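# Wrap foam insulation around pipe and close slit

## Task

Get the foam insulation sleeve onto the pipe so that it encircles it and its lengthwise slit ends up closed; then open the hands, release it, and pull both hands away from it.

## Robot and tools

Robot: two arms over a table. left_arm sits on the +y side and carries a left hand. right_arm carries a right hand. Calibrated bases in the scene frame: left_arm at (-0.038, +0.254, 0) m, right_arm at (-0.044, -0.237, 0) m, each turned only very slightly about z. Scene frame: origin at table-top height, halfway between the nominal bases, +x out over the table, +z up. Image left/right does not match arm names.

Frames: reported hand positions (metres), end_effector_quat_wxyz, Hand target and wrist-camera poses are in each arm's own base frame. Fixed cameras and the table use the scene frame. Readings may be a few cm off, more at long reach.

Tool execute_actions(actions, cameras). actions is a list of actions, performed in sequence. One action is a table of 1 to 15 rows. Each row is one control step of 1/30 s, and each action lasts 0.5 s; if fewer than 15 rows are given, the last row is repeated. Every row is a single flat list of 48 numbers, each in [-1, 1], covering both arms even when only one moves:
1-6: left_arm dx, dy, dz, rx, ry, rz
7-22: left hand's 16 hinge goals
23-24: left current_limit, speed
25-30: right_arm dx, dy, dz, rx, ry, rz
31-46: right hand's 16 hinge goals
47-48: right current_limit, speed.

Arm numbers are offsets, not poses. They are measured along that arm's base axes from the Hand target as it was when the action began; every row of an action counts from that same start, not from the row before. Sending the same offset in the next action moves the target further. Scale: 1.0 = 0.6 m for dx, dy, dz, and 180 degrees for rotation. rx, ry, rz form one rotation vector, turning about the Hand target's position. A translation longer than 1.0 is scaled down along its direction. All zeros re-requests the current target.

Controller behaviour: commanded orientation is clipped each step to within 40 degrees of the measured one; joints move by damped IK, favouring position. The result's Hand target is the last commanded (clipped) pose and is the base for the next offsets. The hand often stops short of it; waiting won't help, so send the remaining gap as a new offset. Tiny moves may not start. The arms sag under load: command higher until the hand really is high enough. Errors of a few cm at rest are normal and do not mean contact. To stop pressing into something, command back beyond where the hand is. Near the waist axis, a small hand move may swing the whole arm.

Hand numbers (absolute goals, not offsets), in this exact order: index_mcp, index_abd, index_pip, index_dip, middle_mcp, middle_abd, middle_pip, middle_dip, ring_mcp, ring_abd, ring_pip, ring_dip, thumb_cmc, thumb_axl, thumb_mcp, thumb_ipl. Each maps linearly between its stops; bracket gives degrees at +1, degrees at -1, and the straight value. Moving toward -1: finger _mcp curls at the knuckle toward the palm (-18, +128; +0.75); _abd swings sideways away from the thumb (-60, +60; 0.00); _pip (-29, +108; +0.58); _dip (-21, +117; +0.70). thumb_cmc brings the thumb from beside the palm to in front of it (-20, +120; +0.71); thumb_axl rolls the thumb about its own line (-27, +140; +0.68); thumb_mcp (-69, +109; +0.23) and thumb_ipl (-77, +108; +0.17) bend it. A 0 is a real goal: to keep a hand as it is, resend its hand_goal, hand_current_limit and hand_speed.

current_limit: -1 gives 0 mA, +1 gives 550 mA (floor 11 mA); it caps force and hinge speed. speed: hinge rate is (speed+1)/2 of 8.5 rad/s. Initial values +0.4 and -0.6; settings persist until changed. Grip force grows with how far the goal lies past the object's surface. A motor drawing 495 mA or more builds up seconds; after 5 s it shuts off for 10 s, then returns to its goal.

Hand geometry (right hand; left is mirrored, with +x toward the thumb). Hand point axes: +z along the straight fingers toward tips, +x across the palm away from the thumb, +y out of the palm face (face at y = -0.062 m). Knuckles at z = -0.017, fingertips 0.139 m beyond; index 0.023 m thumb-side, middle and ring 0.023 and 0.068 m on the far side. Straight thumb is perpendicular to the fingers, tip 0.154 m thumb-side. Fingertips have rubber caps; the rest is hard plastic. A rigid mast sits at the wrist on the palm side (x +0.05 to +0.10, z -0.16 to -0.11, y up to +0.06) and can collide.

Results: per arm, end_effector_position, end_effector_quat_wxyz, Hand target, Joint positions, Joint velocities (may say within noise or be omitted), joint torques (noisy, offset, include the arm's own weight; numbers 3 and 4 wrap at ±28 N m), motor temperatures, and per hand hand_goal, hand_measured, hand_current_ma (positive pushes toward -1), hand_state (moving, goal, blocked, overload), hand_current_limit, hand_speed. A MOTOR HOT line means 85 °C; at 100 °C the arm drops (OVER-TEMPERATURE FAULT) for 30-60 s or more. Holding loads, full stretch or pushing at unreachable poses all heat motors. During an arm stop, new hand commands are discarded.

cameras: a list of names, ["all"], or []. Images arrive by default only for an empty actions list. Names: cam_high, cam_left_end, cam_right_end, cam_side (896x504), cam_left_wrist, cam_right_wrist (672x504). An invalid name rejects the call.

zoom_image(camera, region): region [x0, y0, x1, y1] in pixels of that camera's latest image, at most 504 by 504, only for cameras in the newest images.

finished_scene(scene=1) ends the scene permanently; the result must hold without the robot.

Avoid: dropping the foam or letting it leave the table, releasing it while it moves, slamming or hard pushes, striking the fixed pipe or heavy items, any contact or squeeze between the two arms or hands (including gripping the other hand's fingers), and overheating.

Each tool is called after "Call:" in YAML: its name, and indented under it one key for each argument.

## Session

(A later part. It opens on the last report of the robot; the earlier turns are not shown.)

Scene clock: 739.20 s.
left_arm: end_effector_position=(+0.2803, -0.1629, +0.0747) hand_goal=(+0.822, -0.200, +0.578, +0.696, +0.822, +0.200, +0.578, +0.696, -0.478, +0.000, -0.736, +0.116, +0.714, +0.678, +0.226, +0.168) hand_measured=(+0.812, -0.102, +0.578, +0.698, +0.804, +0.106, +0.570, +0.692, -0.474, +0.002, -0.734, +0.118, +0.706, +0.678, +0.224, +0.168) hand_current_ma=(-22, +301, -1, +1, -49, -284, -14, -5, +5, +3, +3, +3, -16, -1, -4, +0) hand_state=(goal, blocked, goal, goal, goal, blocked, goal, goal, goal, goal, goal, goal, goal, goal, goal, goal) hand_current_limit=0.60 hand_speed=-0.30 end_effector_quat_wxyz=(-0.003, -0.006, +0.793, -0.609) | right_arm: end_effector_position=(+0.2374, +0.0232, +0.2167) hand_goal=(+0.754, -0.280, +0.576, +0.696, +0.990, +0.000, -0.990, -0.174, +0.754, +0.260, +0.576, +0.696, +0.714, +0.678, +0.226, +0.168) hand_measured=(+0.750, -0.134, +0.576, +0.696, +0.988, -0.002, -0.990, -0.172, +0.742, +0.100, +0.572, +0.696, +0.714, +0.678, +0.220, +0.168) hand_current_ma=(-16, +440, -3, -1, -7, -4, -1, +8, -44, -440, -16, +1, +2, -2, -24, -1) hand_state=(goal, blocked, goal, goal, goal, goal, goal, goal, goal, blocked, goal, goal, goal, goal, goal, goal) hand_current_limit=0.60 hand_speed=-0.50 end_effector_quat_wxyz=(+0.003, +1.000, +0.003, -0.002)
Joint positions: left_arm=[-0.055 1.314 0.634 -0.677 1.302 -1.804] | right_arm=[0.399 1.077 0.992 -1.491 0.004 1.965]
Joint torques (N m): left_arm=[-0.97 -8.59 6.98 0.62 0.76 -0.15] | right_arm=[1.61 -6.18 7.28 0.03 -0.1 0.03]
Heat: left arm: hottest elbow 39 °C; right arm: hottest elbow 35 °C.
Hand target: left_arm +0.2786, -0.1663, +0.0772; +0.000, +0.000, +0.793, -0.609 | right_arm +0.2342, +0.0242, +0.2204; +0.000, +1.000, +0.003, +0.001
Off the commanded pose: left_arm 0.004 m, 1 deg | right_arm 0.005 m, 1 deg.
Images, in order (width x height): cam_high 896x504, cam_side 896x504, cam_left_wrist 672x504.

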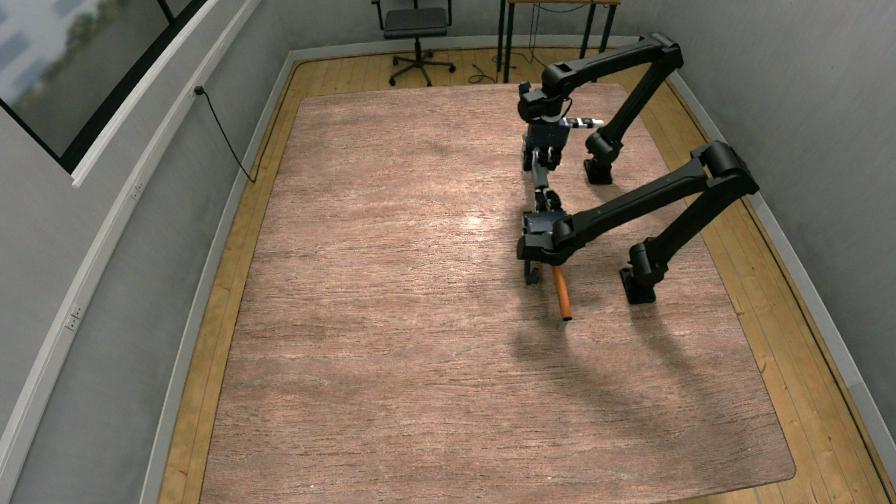

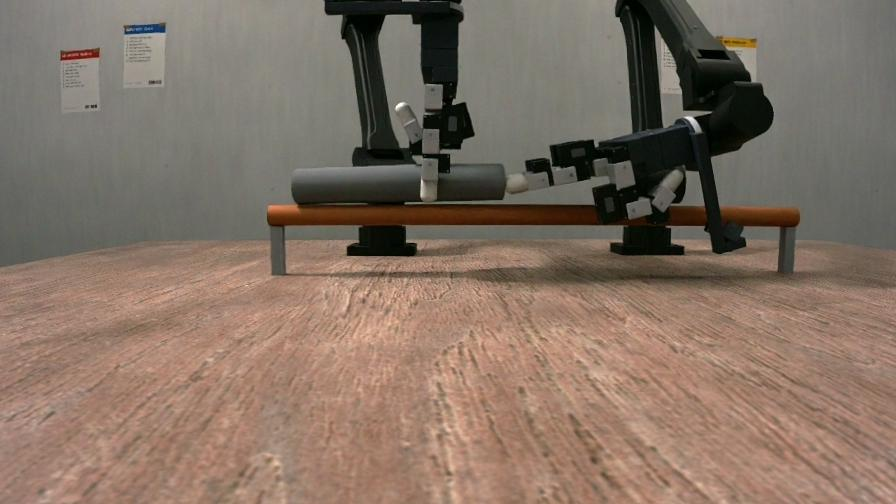

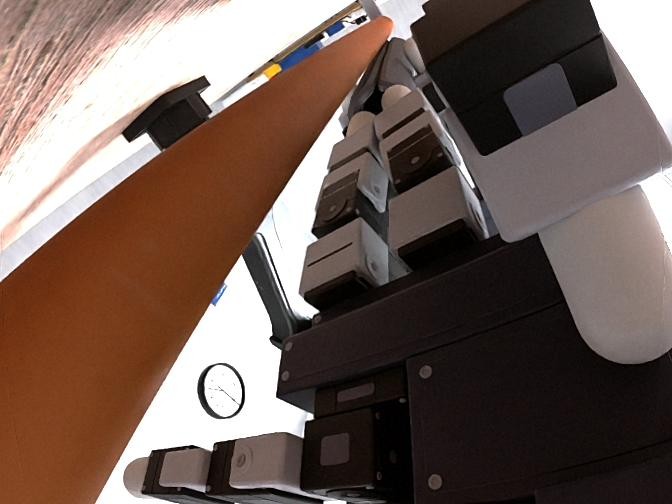

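Call:
execute_actions:
  actions:
    - [[-0.005,0.013,0,0,0,0,0.822,-0.2,0.577,0.696,0.822,0.2,0.577,0.696,-0.478,0,-0.736,0.116,0.714,0.678,0.226,0.168,0.6,-0.3,0,0,0,0,0,0,0.754,-0.28,0.576,0.696,0.99,0,-0.99,-0.174,0.754,0.26,0.576,0.696,0.714,0.678,0.226,0.168,0.6,-0.5]]
    - [[0,-0.01,0,0,0,0,0.822,-0.2,0.577,0.696,0.822,0.2,0.577,0.696,-0.478,0,-0.736,0.116,0.714,0.678,0.226,0.168,0.6,-0.3,0,0,0,0,0,0,0.754,-0.28,0.576,0.696,0.99,0,-0.99,-0.174,0.754,0.26,0.576,0.696,0.714,0.678,0.226,0.168,0.6,-0.5],[0,-0.03,0,0,0,0,0.822,-0.2,0.577,0.696,0.822,0.2,0.577,0.696,-0.478,0,-0.736,0.116,0.714,0.678,0.226,0.168,0.6,-0.3,0,0,0,0,0,0,0.754,-0.28,0.576,0.696,0.99,0,-0.99,-0.174,0.754,0.26,0.576,0.696,0.714,0.678,0.226,0.168,0.6,-0.5]]
  cameras: ["cam_high", "cam_side", "cam_left_wrist"]

Call:
zoom_image:
  camera: "cam_side"
  region: [460, 130, 600, 235]

Call:
zoom_image:
  camera: "cam_high"
  region: [520, 170, 570, 220]

Call:
zoom_image:
  camera: "cam_left_wrist"
  region: [280, 20, 440, 160]

Scene clock: 741.37 s.
left_arm: end_effector_position=(+0.2771, -0.1718, +0.0735) hand_goal=(+0.822, -0.200, +0.578, +0.696, +0.822, +0.200, +0.578, +0.696, -0.478, +0.000, -0.736, +0.116, +0.714, +0.678, +0.226, +0.168) hand_measured=(+0.810, -0.102, +0.576, +0.696, +0.800, +0.106, +0.568, +0.692, -0.474, +0.002, -0.734, +0.118, +0.706, +0.678, +0.224, +0.168) hand_current_ma=(-29, +301, -4, -1, -57, -284, -18, -5, +5, +3, +3, +3, -16, -1, -4, +0) hand_state=(goal, blocked, goal, goal, blocked, blocked, goal, goal, goal, goal, goal, goal, goal, goal, goal, goal) hand_current_limit=0.60 hand_speed=-0.30 end_effector_quat_wxyz=(-0.003, -0.007, +0.794, -0.607) | right_arm: end_effector_position=(+0.2373, +0.0220, +0.2173) hand_goal=(+0.754, -0.280, +0.576, +0.696, +0.990, +0.000, -0.990, -0.174, +0.754, +0.260, +0.576, +0.696, +0.714, +0.678, +0.226, +0.168) hand_measured=(+0.738, -0.160, +0.568, +0.696, +0.988, -0.002, -0.990, -0.172, +0.738, +0.100, +0.568, +0.696, +0.714, +0.678, +0.220, +0.168) hand_current_ma=(-64, +440, -28, -1, -7, -4, -1, +8, -68, -440, -29, -2, +2, -2, -24, -1) hand_state=(goal, blocked, goal, goal, goal, goal, goal, goal, goal, blocked, goal, goal, goal, goal, goal, goal) hand_current_limit=0.60 hand_speed=-0.50 end_effector_quat_wxyz=(+0.006, +1.000, +0.003, -0.002)
Joint positions: left_arm=[-0.086 1.292 0.605 -0.565 1.291 -1.915] | right_arm=[0.399 1.077 0.992 -1.494 0.01 1.965]
Joint torques (N m): left_arm=[-1.08 -8.35 7.27 0.9 0.84 -0.18] | right_arm=[1.49 -6.12 7.23 0.05 -0.3 0.05]
Heat: left arm: hottest elbow 39 °C; right arm: hottest elbow 35 °C.
Hand target: left_arm +0.2757, -0.1764, +0.0773; +0.000, +0.000, +0.793, -0.609 | right_arm +0.2342, +0.0243, +0.2203; +0.000, +1.000, +0.003, +0.001
Off the commanded pose: left_arm 0.006 m, 1 deg | right_arm 0.005 m, 1 deg.
Images, in order (width x height): cam_high 896x504, cam_side 896x504, cam_left_wrist 672x504.

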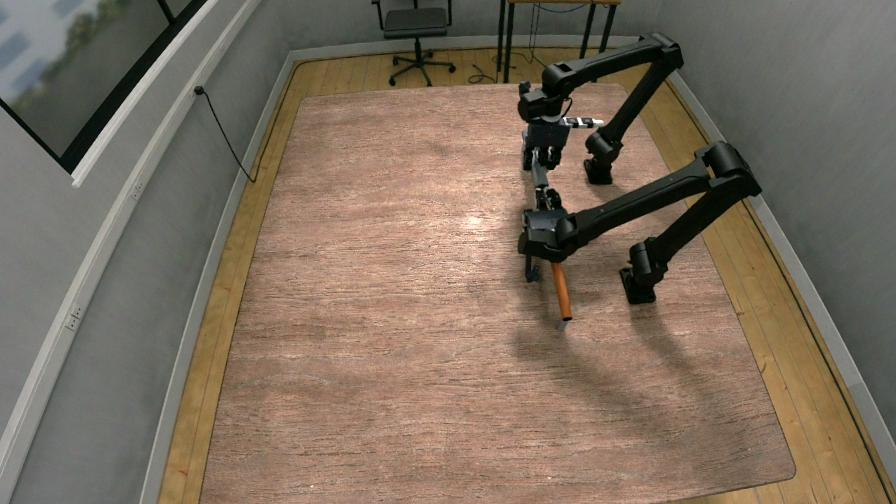

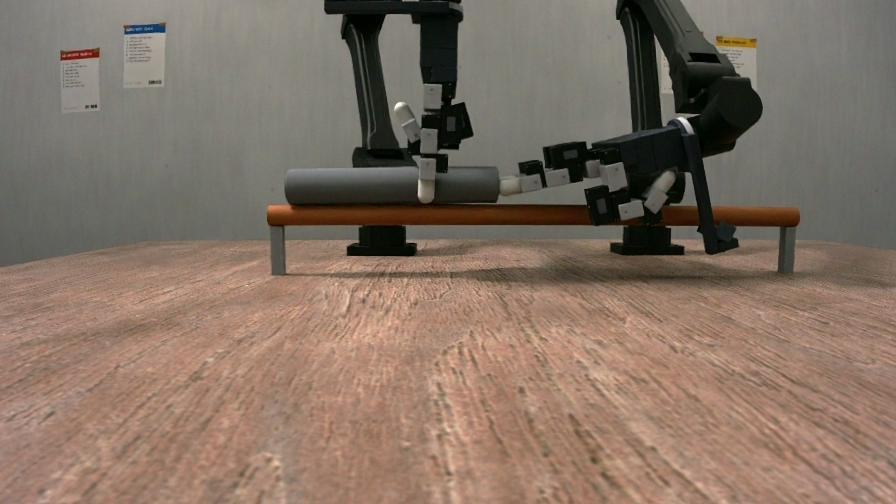

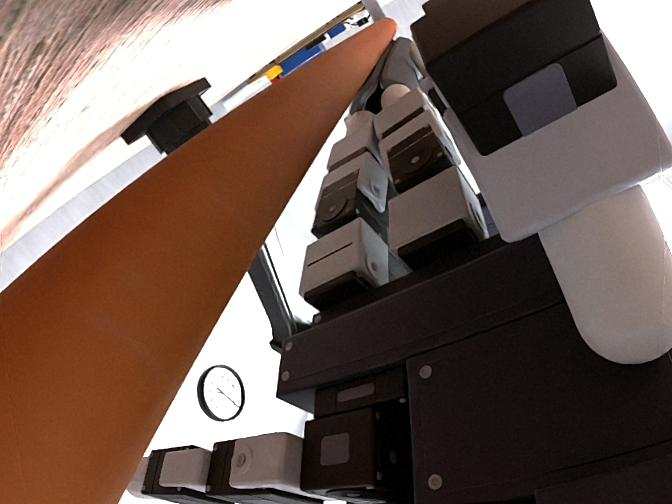

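Scaled by 3.600 from the camera's 896x504 image, which has a finer 1280x720 frame.

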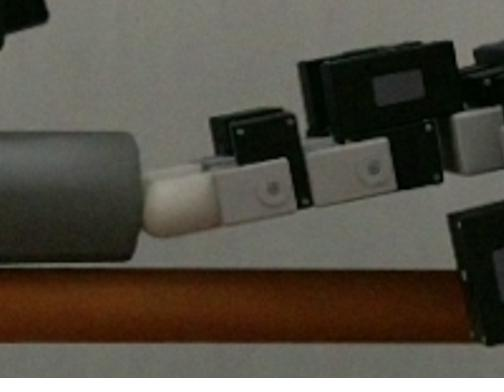

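Scaled by 10.080 from the camera's 896x504 image, which has a finer 1280x720 frame.

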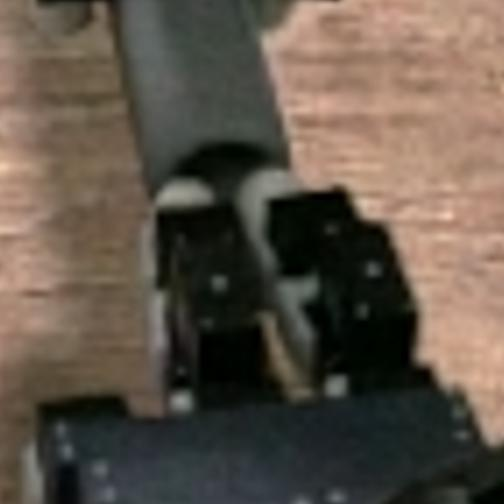

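Scaled by 3.150 from the camera's 672x504 image, which has a finer 960x720 frame.

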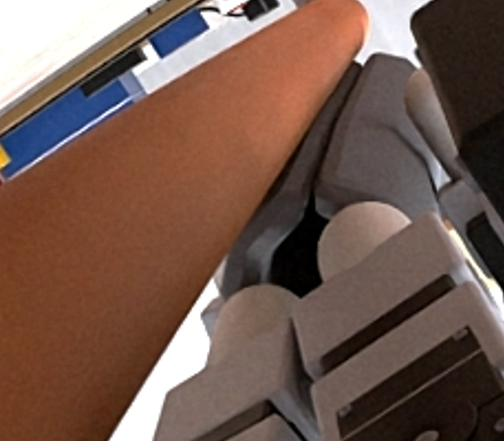

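Call:
execute_actions:
  actions:
    - [[0,0.04,0,0,0,0,0.822,-0.2,0.577,0.696,0.822,0.2,0.577,0.696,-0.478,0,-0.736,0.116,0.714,0.678,0.226,0.168,0.6,-0.3,0,0,0.01,0,0,0,0.754,-0.28,0.576,0.696,0.99,0,-0.99,-0.174,0.754,0.26,0.576,0.696,0.714,0.678,0.226,0.168,0.6,-0.5]]
    - [[0,0,0,0,0,0,0.822,-0.2,0.577,0.696,0.822,0.2,0.577,0.696,-0.478,0,-0.736,0.116,0.714,0.678,0.226,0.168,0.6,-0.3,0,0.028,0,0,0,0,0.754,-0.28,0.576,0.696,0.99,0,-0.99,-0.174,0.754,0.26,0.576,0.696,0.714,0.678,0.226,0.168,0.6,-0.5]]
    - [[0,0,0,0,0,0,0.822,-0.2,0.577,0.696,0.822,0.2,0.577,0.696,-0.478,0,-0.736,0.116,0.714,0.678,0.226,0.168,0.6,-0.3,0,0,-0.015,0,0,0,0.754,-0.28,0.576,0.696,0.99,0,-0.99,-0.174,0.754,0.26,0.576,0.696,0.714,0.678,0.226,0.168,0.6,-0.5]]
  cameras: ["cam_high", "cam_side", "cam_right_end", "cam_left_wrist"]

Call:
zoom_image:
  camera: "cam_right_end"
  region: [205, 205, 275, 290]

Call:
zoom_image:
  camera: "cam_high"
  region: [510, 130, 580, 220]

Call:
zoom_image:
  camera: "cam_left_wrist"
  region: [280, 20, 440, 160]

Scene clock: 746.83 s.
left_arm: end_effector_position=(+0.2564, -0.1533, +0.0669) hand_goal=(+0.822, -0.200, +0.578, +0.696, +0.822, +0.200, +0.578, +0.696, -0.478, +0.000, -0.736, +0.116, +0.714, +0.678, +0.226, +0.168) hand_measured=(+0.810, -0.102, +0.576, +0.694, +0.800, +0.106, +0.568, +0.692, -0.474, +0.002, -0.734, +0.118, +0.706, +0.678, +0.224, +0.168) hand_current_ma=(-29, +301, -3, -1, -57, -284, -18, -5, +5, +3, +3, +3, -16, -1, -4, +0) hand_state=(goal, blocked, goal, goal, blocked, blocked, goal, goal, goal, goal, goal, goal, goal, goal, goal, goal) hand_current_limit=0.60 hand_speed=-0.30 end_effector_quat_wxyz=(-0.014, -0.008, +0.795, -0.606) | right_arm: end_effector_position=(+0.2303, +0.0361, +0.2169) hand_goal=(+0.754, -0.280, +0.576, +0.696, +0.990, +0.000, -0.990, -0.174, +0.754, +0.260, +0.576, +0.696, +0.714, +0.678, +0.226, +0.168) hand_measured=(+0.750, -0.160, +0.572, +0.696, +0.988, -0.002, -0.990, -0.172, +0.748, +0.100, +0.572, +0.696, +0.714, +0.678, +0.220, +0.168) hand_current_ma=(-17, +440, -12, -1, -7, -4, -1, +8, -23, -440, -16, -2, +2, -2, -24, -1) hand_state=(goal, blocked, goal, goal, goal, goal, goal, goal, goal, blocked, goal, goal, goal, goal, goal, goal) hand_current_limit=0.60 hand_speed=-0.50 end_effector_quat_wxyz=(+0.003, +1.000, +0.003, -0.004)
Joint positions: left_arm=[-0.028 1.305 0.605 -0.817 1.303 -1.662] | right_arm=[0.45 1.077 0.992 -1.496 0.002 2.015]
Joint torques (N m): left_arm=[0.97 -6.24 10.8 -0.28 0.94 0.03] | right_arm=[1.85 -4.54 7.76 0.58 0.01 0.07]
Heat: left arm: hottest elbow 39 °C; right arm: hottest elbow 35 °C.
Hand target: left_arm +0.2756, -0.1524, +0.0772; +0.000, +0.000, +0.793, -0.609 | right_arm +0.2342, +0.0410, +0.2173; +0.000, +1.000, +0.003, +0.001
Off the commanded pose: left_arm 0.022 m, 2 deg | right_arm 0.006 m, 1 deg.
Images, in order (width x height): cam_high 896x504, cam_right_end 896x504, cam_side 896x504, cam_left_wrist 672x504.

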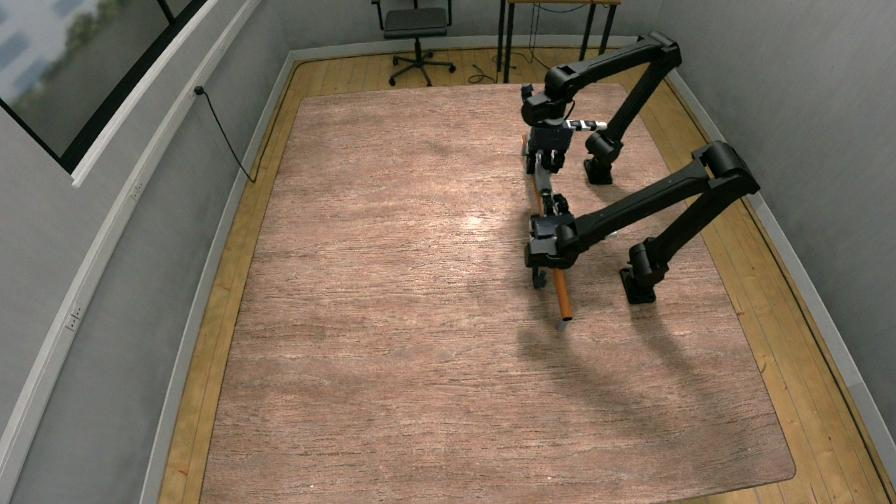

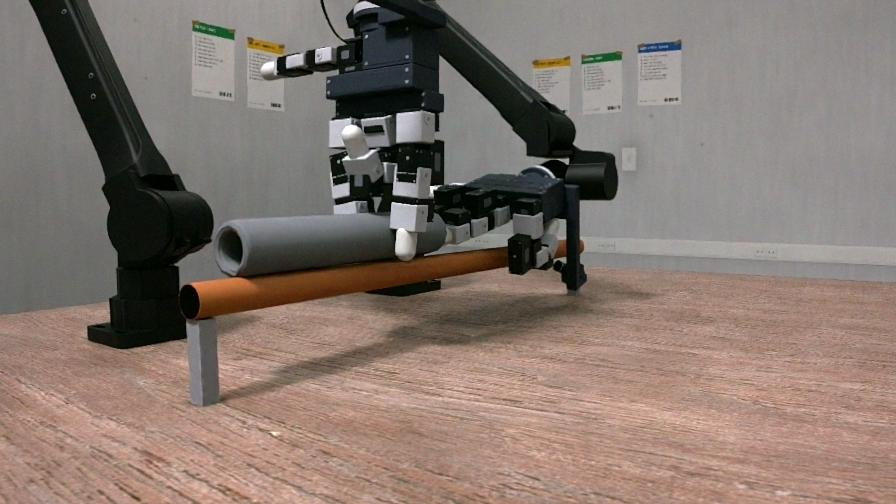

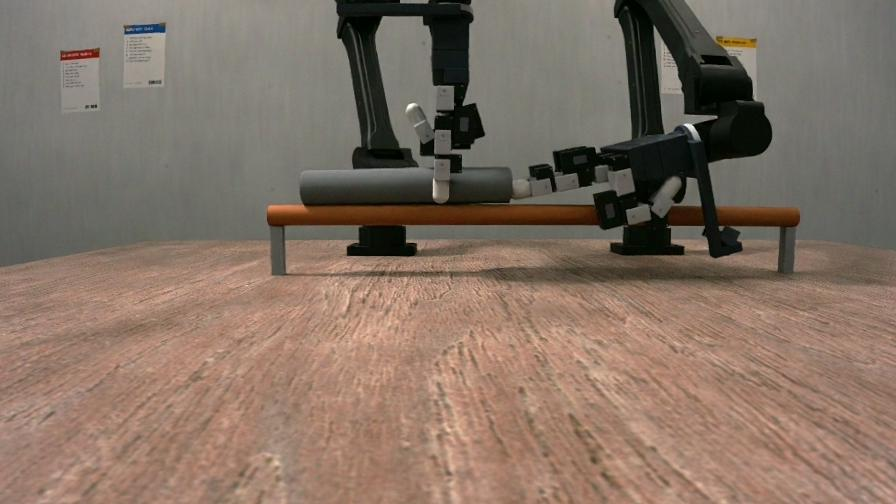

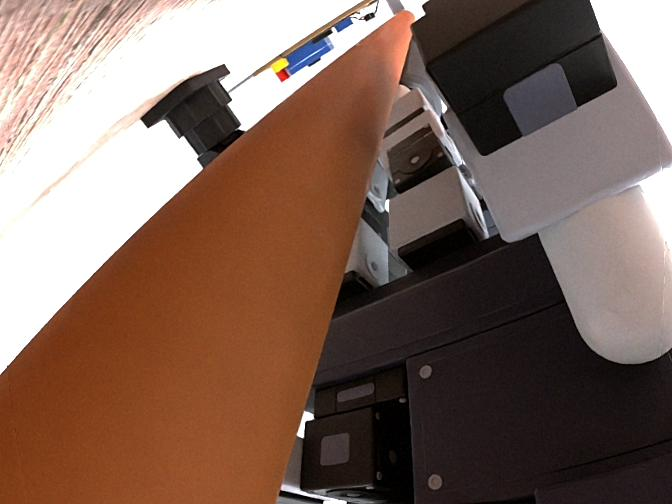

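Scaled by 5.929 from the camera's 896x504 image, which has a finer 1280x720 frame.

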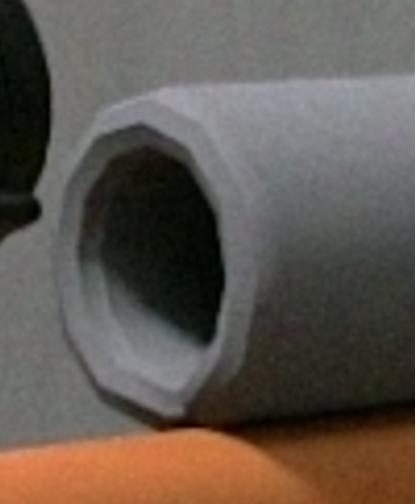

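Scaled by 5.600 from the camera's 896x504 image, which has a finer 1280x720 frame.

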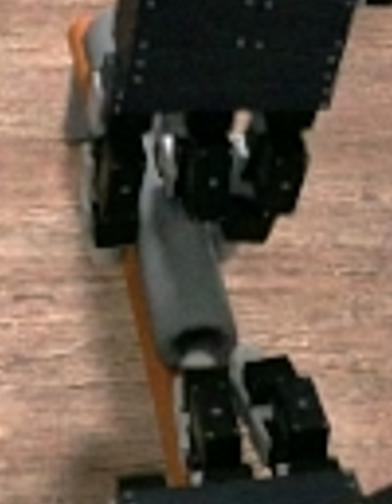

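Scaled by 3.150 from the camera's 672x504 image, which has a finer 960x720 frame.

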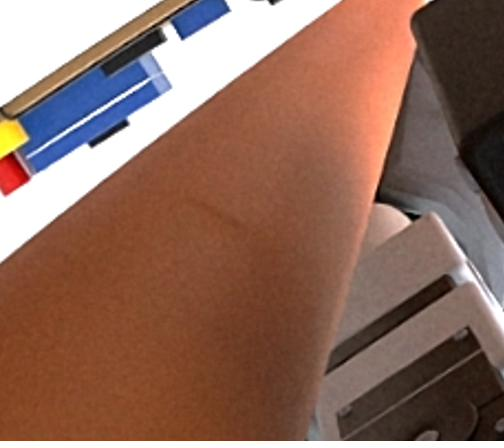

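Call:
execute_actions:
  actions:
    - [[0,0.04,0,0,0,0,0.822,-0.2,0.577,0.696,0.822,0.2,0.577,0.696,-0.478,0,-0.736,0.116,0.714,0.678,0.226,0.168,0.6,-0.3,0,0,0,0,0,0,0.754,-0.28,0.576,0.696,0.99,0,-0.99,-0.174,0.754,0.26,0.576,0.696,0.714,0.678,0.226,0.168,0.6,-0.5]]
    - [[0.02,0.01,0,0,0,0,0.822,-0.2,0.577,0.696,0.822,0.2,0.577,0.696,-0.478,0,-0.736,0.116,0.714,0.678,0.226,0.168,0.6,-0.3,0,0,0,0,0,0,0.754,-0.28,0.576,0.696,0.99,0,-0.99,-0.174,0.754,0.26,0.576,0.696,0.714,0.678,0.226,0.168,0.6,-0.5]]
  cameras: ["cam_high", "cam_side", "cam_right_end", "cam_left_wrist"]

Call:
zoom_image:
  camera: "cam_right_end"
  region: [205, 205, 275, 290]

Call:
zoom_image:
  camera: "cam_high"
  region: [510, 130, 580, 220]

Call:
zoom_image:
  camera: "cam_left_wrist"
  region: [280, 20, 440, 160]

Scene clock: 748.67 s.
left_arm: end_effector_position=(+0.2689, -0.1259, +0.0690) hand_goal=(+0.822, -0.200, +0.578, +0.696, +0.822, +0.200, +0.578, +0.696, -0.478, +0.000, -0.736, +0.116, +0.714, +0.678, +0.226, +0.168) hand_measured=(+0.810, -0.102, +0.576, +0.694, +0.800, +0.106, +0.568, +0.692, -0.474, +0.002, -0.734, +0.118, +0.706, +0.678, +0.224, +0.168) hand_current_ma=(-29, +301, -3, -1, -57, -284, -18, -5, +5, +3, +3, +3, -16, -1, -4, +0) hand_state=(goal, blocked, goal, goal, blocked, blocked, goal, goal, goal, goal, goal, goal, goal, goal, goal, goal) hand_current_limit=0.60 hand_speed=-0.30 end_effector_quat_wxyz=(-0.014, -0.008, +0.793, -0.609) | right_arm: end_effector_position=(+0.2303, +0.0361, +0.2169) hand_goal=(+0.754, -0.280, +0.576, +0.696, +0.990, +0.000, -0.990, -0.174, +0.754, +0.260, +0.576, +0.696, +0.714, +0.678, +0.226, +0.168) hand_measured=(+0.750, -0.160, +0.572, +0.696, +0.988, -0.002, -0.990, -0.172, +0.748, +0.100, +0.572, +0.696, +0.714, +0.678, +0.220, +0.168) hand_current_ma=(-15, +440, -12, -1, -7, -4, -1, +8, -23, -440, -16, -2, +2, -2, -24, -1) hand_state=(goal, blocked, goal, goal, goal, goal, goal, goal, goal, blocked, goal, goal, goal, goal, goal, goal) hand_current_limit=0.60 hand_speed=-0.50 end_effector_quat_wxyz=(+0.003, +1.000, +0.003, -0.004)
Joint positions: left_arm=[0.068 1.411 0.7 -1.152 1.298 -1.301] | right_arm=[0.45 1.077 0.992 -1.496 0.002 2.015]
Joint torques (N m): left_arm=[0.73 -7.12 10.3 -0.77 0.74 0.01] | right_arm=[1.9 -4.37 7.75 0.66 -0.01 0.05]
Heat: left arm: hottest elbow 39 °C; right arm: hottest elbow 35 °C.
Hand target: left_arm +0.2875, -0.1225, +0.0772; +0.000, +0.000, +0.793, -0.609 | right_arm +0.2342, +0.0410, +0.2173; +0.000, +1.000, +0.003, +0.001
Off the commanded pose: left_arm 0.021 m, 2 deg | right_arm 0.006 m, 1 deg.
Images, in order (width x height): cam_high 896x504, cam_right_end 896x504, cam_side 896x504, cam_left_wrist 672x504.

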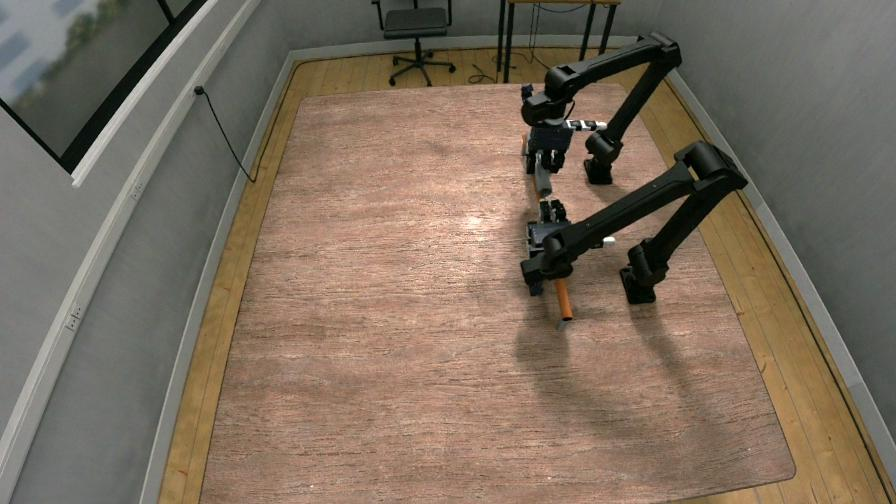

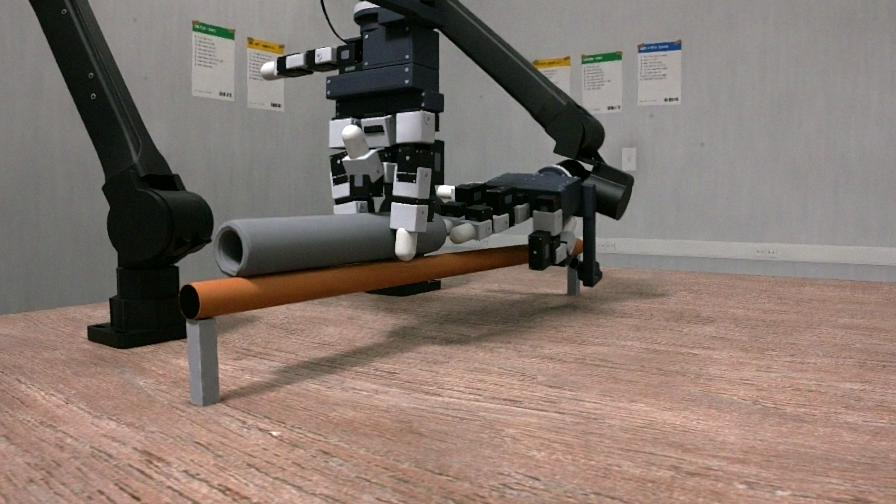

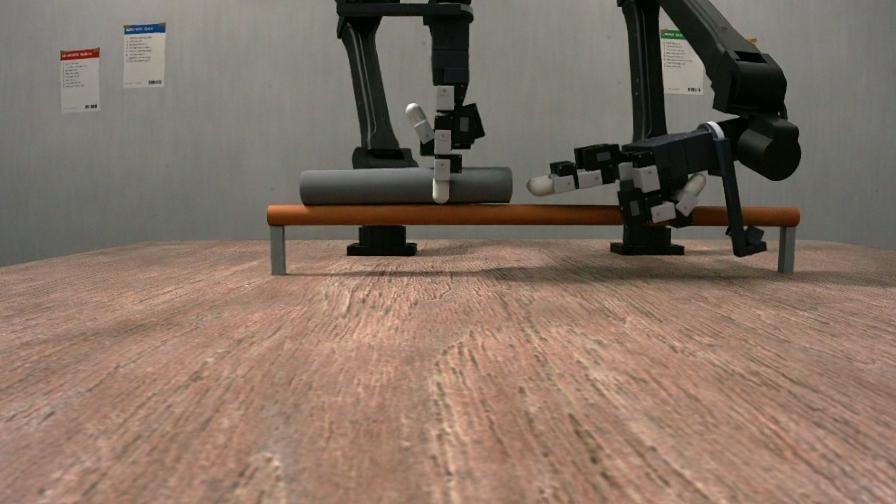

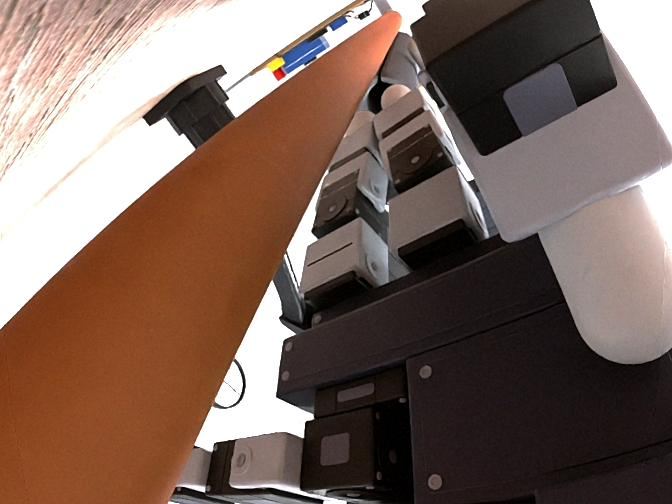

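Scaled by 5.929 from the camera's 896x504 image, which has a finer 1280x720 frame.

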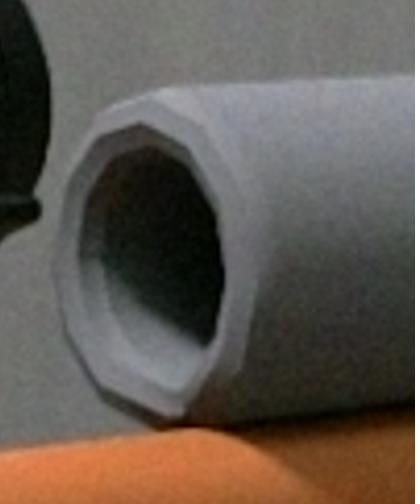

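Scaled by 5.600 from the camera's 896x504 image, which has a finer 1280x720 frame.

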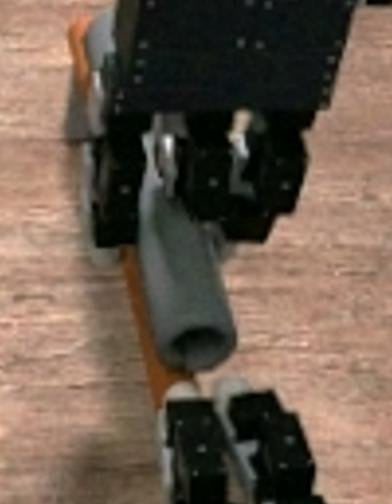

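Scaled by 3.150 from the camera's 672x504 image, which has a finer 960x720 frame.

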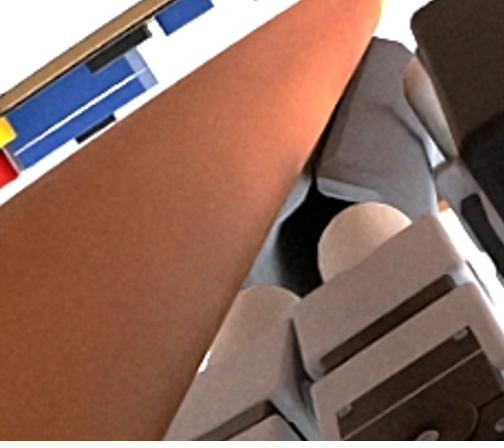

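Call:
execute_actions:
  actions:
    - [[0,0,0,0,0,0,0.822,-0.2,0.577,0.696,0.822,0.2,0.577,0.696,-0.478,0,-0.736,0.116,0.714,0.678,0.226,0.168,0.6,-0.3,0.015,0,0,0,0,0,0.754,-0.28,0.576,0.696,0.99,0,-0.99,-0.174,0.754,0.26,0.576,0.696,0.714,0.678,0.226,0.168,0.6,-0.5]]
    - [[0,0,0,0,0,0,0.822,-0.2,0.577,0.696,0.822,0.2,0.577,0.696,-0.478,0,-0.736,0.116,0.714,0.678,0.226,0.168,0.6,-0.3,0,0,-0.03,0,0,0,0.754,-0.11,0.576,0.696,0.99,0,-0.99,-0.174,0.754,0.08,0.576,0.696,0.714,0.678,0.226,0.168,0.6,-0.5]]
    - [[0,0,0,0,0,0,0.822,-0.2,0.577,0.696,0.822,0.2,0.577,0.696,-0.478,0,-0.736,0.116,0.714,0.678,0.226,0.168,0.6,-0.3,0,0,0,0,0,0,0.754,-0.28,0.576,0.696,0.99,0,-0.99,-0.174,0.754,0.26,0.576,0.696,0.714,0.678,0.226,0.168,0.7,-0.5]]
  cameras: ["cam_high", "cam_side", "cam_right_end", "cam_left_wrist"]

Call:
zoom_image:
  camera: "cam_right_end"
  region: [205, 205, 275, 290]

Call:
zoom_image:
  camera: "cam_high"
  region: [510, 130, 580, 220]

Call:
zoom_image:
  camera: "cam_left_wrist"
  region: [280, 20, 440, 160]

Scene clock: 750.80 s.
left_arm: end_effector_position=(+0.2685, -0.1258, +0.0687) hand_goal=(+0.822, -0.200, +0.578, +0.696, +0.822, +0.200, +0.578, +0.696, -0.478, +0.000, -0.736, +0.116, +0.714, +0.678, +0.226, +0.168) hand_measured=(+0.810, -0.102, +0.576, +0.694, +0.800, +0.106, +0.568, +0.692, -0.474, +0.002, -0.734, +0.118, +0.706, +0.678, +0.224, +0.168) hand_current_ma=(-29, +301, -3, -1, -57, -284, -18, -5, +5, +3, +3, +3, -16, -1, -4, +0) hand_state=(goal, blocked, goal, goal, blocked, blocked, goal, goal, goal, goal, goal, goal, goal, goal, goal, goal) hand_current_limit=0.60 hand_speed=-0.30 end_effector_quat_wxyz=(-0.014, -0.008, +0.793, -0.609) | right_arm: end_effector_position=(+0.2389, +0.0402, +0.2033) hand_goal=(+0.754, -0.280, +0.576, +0.696, +0.990, +0.000, -0.990, -0.174, +0.754, +0.260, +0.576, +0.696, +0.714, +0.678, +0.226, +0.168) hand_measured=(+0.750, -0.130, +0.572, +0.696, +0.988, -0.002, -0.990, -0.172, +0.750, +0.094, +0.572, +0.696, +0.714, +0.678, +0.220, +0.168) hand_current_ma=(-13, +468, -10, -1, -7, -4, -1, +8, -16, -467, -10, -2, +2, -2, -24, -1) hand_state=(goal, blocked, goal, goal, goal, goal, goal, goal, goal, blocked, goal, goal, goal, goal, goal, goal) hand_current_limit=0.70 hand_speed=-0.50 end_effector_quat_wxyz=(+0.000, +1.000, +0.003, +0.002)
Joint positions: left_arm=[0.069 1.413 0.7 -1.156 1.298 -1.296] | right_arm=[0.45 1.098 0.973 -1.442 0.002 2.015]
Joint torques (N m): left_arm=[0.44 -7.24 10.26 -0.8 0.74 0.03] | right_arm=[0.79 -4.6 7.17 0.83 0.01 -0.07]
Heat: left arm: hottest elbow 39 °C; right arm: hottest elbow 35 °C.
Hand target: left_arm +0.2875, -0.1225, +0.0772; +0.000, +0.000, +0.793, -0.609 | right_arm +0.2433, +0.0411, +0.1994; +0.000, +1.000, +0.003, +0.001
Off the commanded pose: left_arm 0.021 m, 2 deg | right_arm 0.006 m, 0 deg.
Images, in order (width x height): cam_high 896x504, cam_right_end 896x504, cam_side 896x504, cam_left_wrist 672x504.

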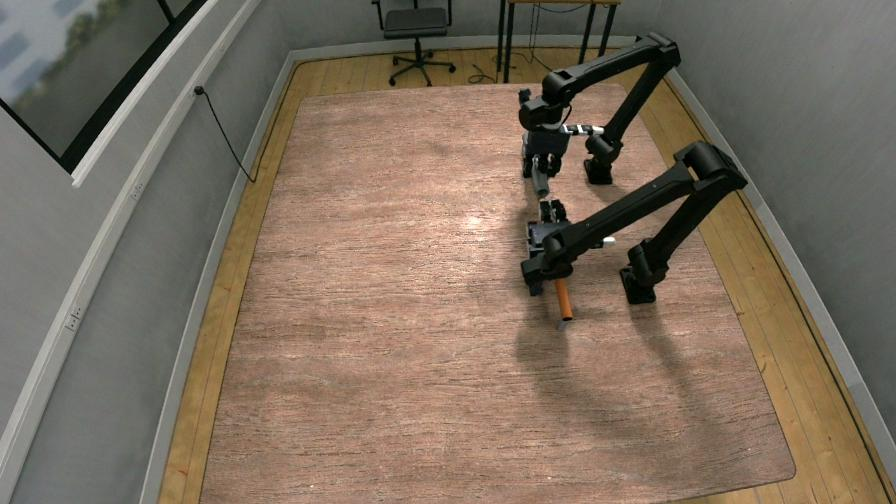

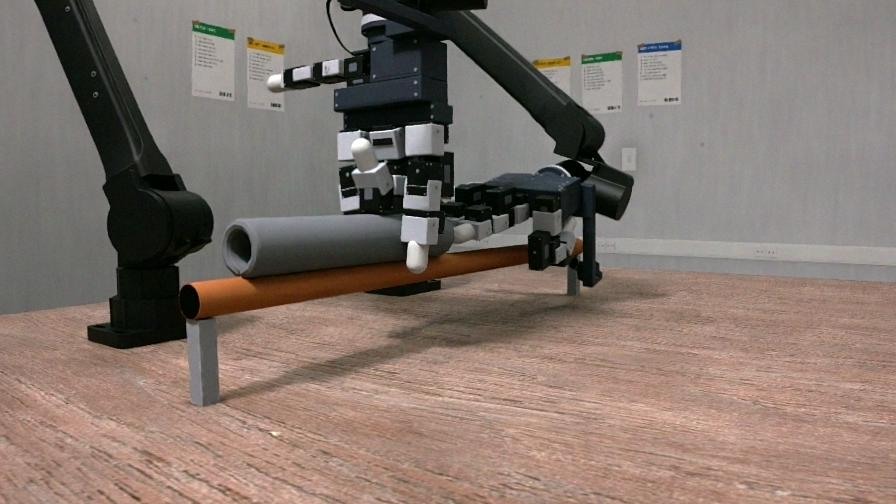

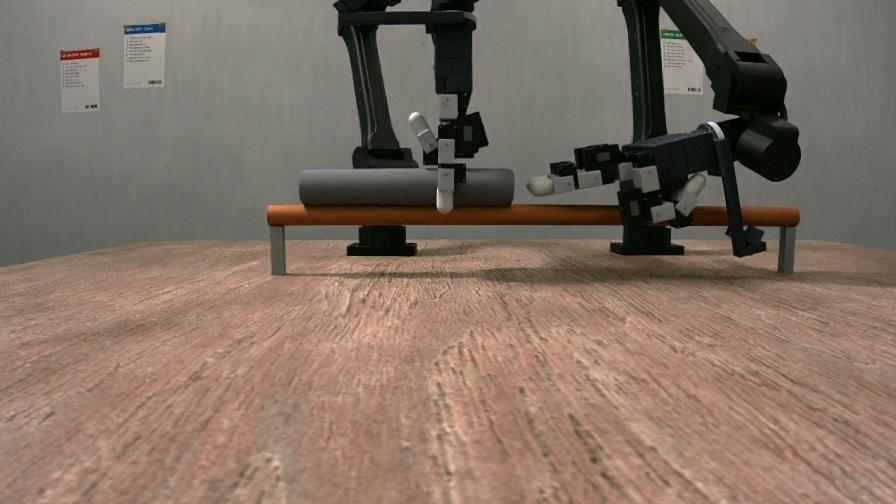

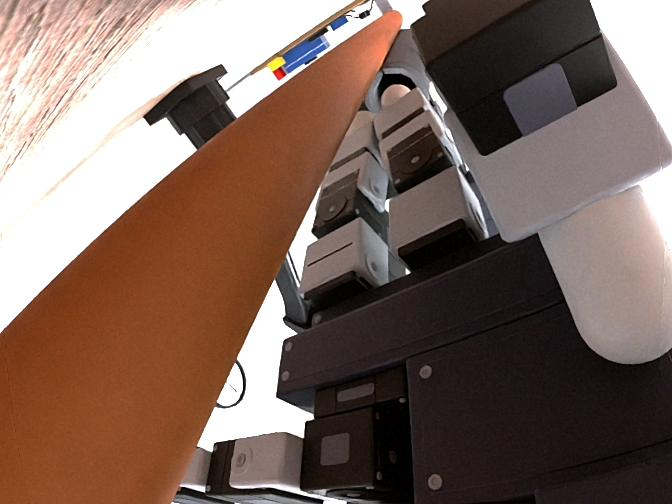

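Scaled by 5.929 from the camera's 896x504 image, which has a finer 1280x720 frame.

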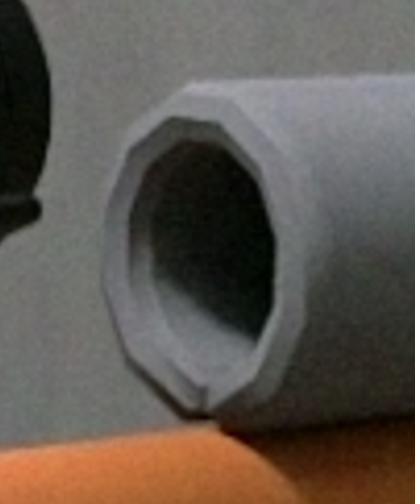

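Scaled by 5.600 from the camera's 896x504 image, which has a finer 1280x720 frame.

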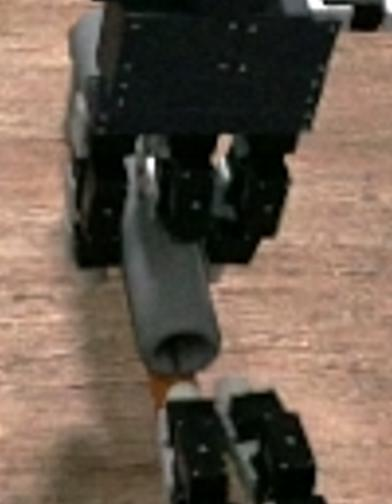

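Scaled by 3.150 from the camera's 672x504 image, which has a finer 960x720 frame.

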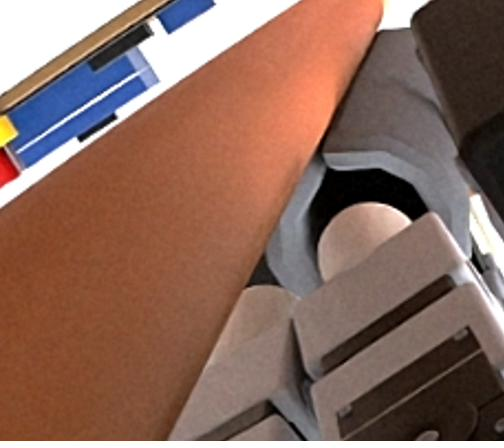

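Call:
execute_actions:
  actions:
    - [[-0.0167,0,-0.001,0,0,0,0.822,-0.2,0.577,0.696,0.822,0.2,0.577,0.696,-0.478,0,-0.736,0.116,0.714,0.678,0.226,0.168,0.6,-0.3,0,0,-0.0167,0,0,0,0.754,-0.28,0.576,0.696,0.99,0,-0.99,-0.174,0.754,0.26,0.576,0.696,0.714,0.678,0.226,0.168,0.7,-0.5]]
    - [[0,-0.02,0,0,0,0,0.822,-0.2,0.577,0.696,0.822,0.2,0.577,0.696,-0.478,0,-0.736,0.116,0.714,0.678,0.226,0.168,0.6,-0.3,0,0,-0.01,0,0,0,0.754,-0.28,0.576,0.696,0.99,0,-0.99,-0.174,0.754,0.26,0.576,0.696,0.714,0.678,0.226,0.168,0.7,-0.5]]
  cameras: ["cam_high", "cam_side", "cam_right_end", "cam_left_wrist"]

Call:
zoom_image:
  camera: "cam_right_end"
  region: [205, 205, 275, 290]

Call:
zoom_image:
  camera: "cam_high"
  region: [510, 130, 580, 220]

Call:
zoom_image:
  camera: "cam_side"
  region: [460, 130, 600, 235]

Scene clock: 752.83 s.
left_arm: end_effector_position=(+0.2778, -0.1319, +0.0734) hand_goal=(+0.822, -0.200, +0.578, +0.696, +0.822, +0.200, +0.578, +0.696, -0.478, +0.000, -0.736, +0.116, +0.714, +0.678, +0.226, +0.168) hand_measured=(+0.810, -0.102, +0.576, +0.694, +0.800, +0.106, +0.568, +0.692, -0.474, +0.002, -0.734, +0.118, +0.706, +0.678, +0.224, +0.168) hand_current_ma=(-29, +301, -3, -1, -57, -284, -18, -5, +5, +3, +3, +3, -16, -1, -4, +0) hand_state=(goal, blocked, goal, goal, blocked, blocked, goal, goal, goal, goal, goal, goal, goal, goal, goal, goal) hand_current_limit=0.60 hand_speed=-0.30 end_effector_quat_wxyz=(-0.004, -0.005, +0.793, -0.609) | right_arm: end_effector_position=(+0.2395, +0.0406, +0.1951) hand_goal=(+0.754, -0.280, +0.576, +0.696, +0.990, +0.000, -0.990, -0.174, +0.754, +0.260, +0.576, +0.696, +0.714, +0.678, +0.226, +0.168) hand_measured=(+0.748, -0.134, +0.572, +0.696, +0.984, -0.002, -1.000, -0.172, +0.746, +0.094, +0.572, +0.696, +0.714, +0.678, +0.220, +0.168) hand_current_ma=(-19, +468, -10, -1, -22, -5, -33, +8, -27, -467, -10, -2, +2, -2, -24, -1) hand_state=(goal, blocked, goal, goal, goal, goal, goal, goal, goal, blocked, goal, goal, goal, goal, goal, goal) hand_current_limit=0.70 hand_speed=-0.50 end_effector_quat_wxyz=(-0.002, +1.000, +0.003, +0.005)
Joint positions: left_arm=[0.047 1.387 0.7 -1.059 1.305 -1.402] | right_arm=[0.45 1.098 0.952 -1.414 0.002 2.015]
Joint torques (N m): left_arm=[-0.5 -8.88 6.65 0.16 0.85 -0.15] | right_arm=[0.79 -3.66 5.71 1.33 0.01 -0.07]
Heat: left arm: hottest elbow 39 °C; right arm: hottest elbow 34 °C.
Hand target: left_arm +0.2775, -0.1344, +0.0766; +0.000, +0.000, +0.793, -0.609 | right_arm +0.2433, +0.0410, +0.1834; +0.000, +1.000, +0.003, +0.001
Off the commanded pose: left_arm 0.004 m, 1 deg | right_arm 0.012 m, 0 deg.
Images, in order (width x height): cam_high 896x504, cam_right_end 896x504, cam_side 896x504, cam_left_wrist 672x504.

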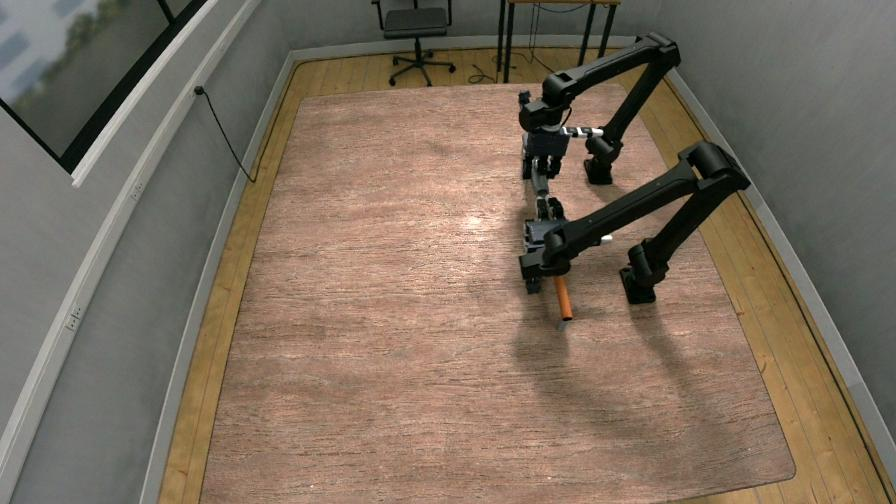

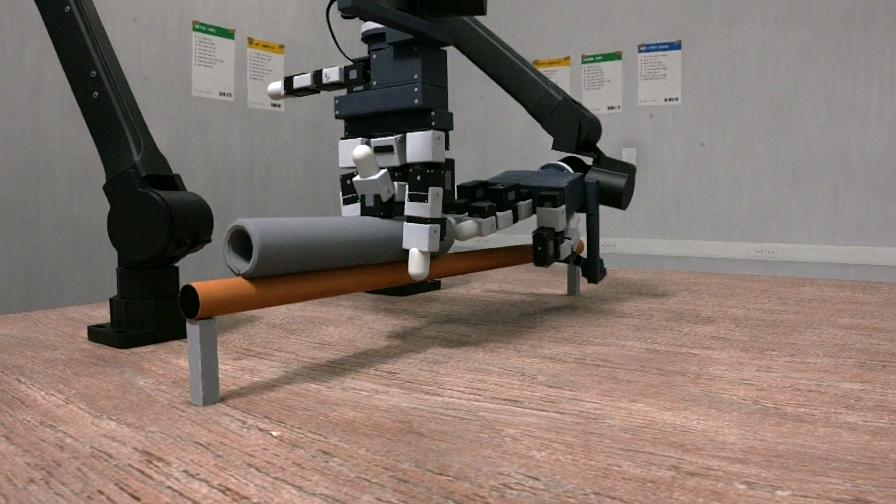

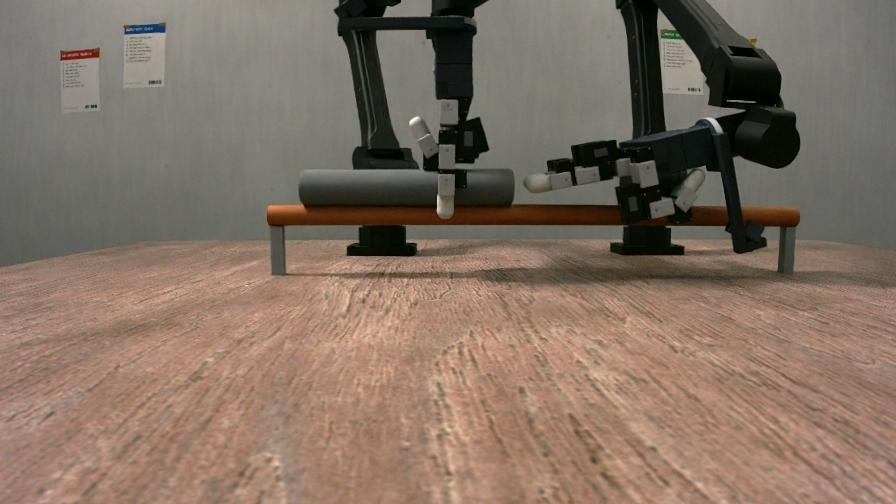

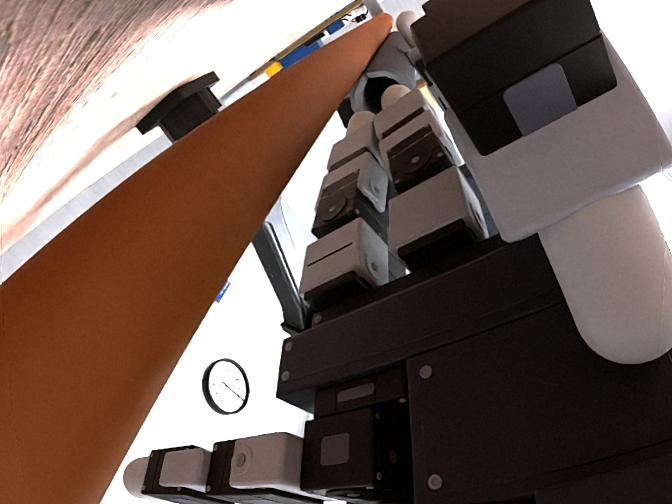

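Scaled by 5.929 from the camera's 896x504 image, which has a finer 1280x720 frame.

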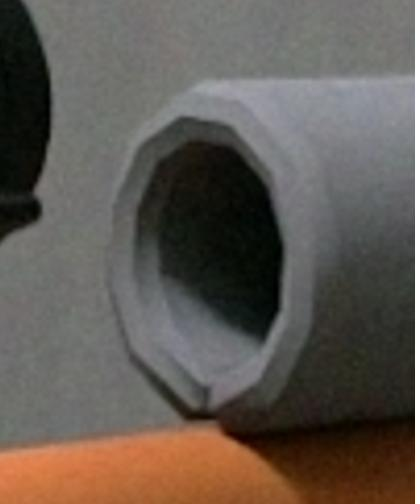

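Scaled by 5.600 from the camera's 896x504 image, which has a finer 1280x720 frame.

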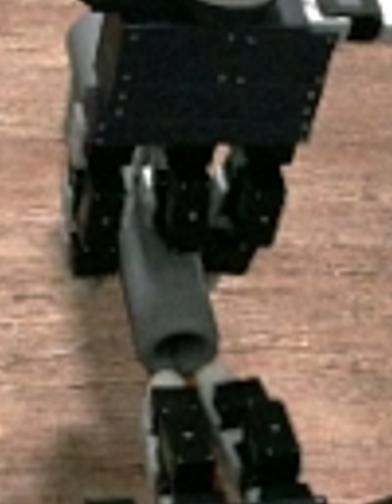

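Scaled by 3.600 from the camera's 896x504 image, which has a finer 1280x720 frame.

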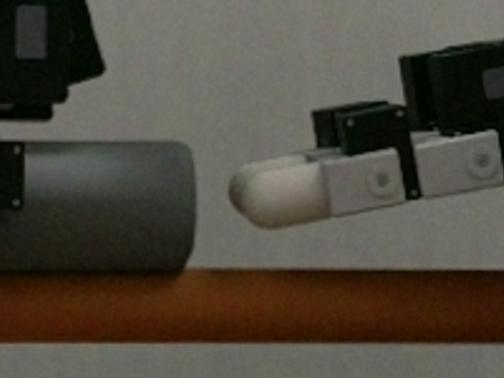

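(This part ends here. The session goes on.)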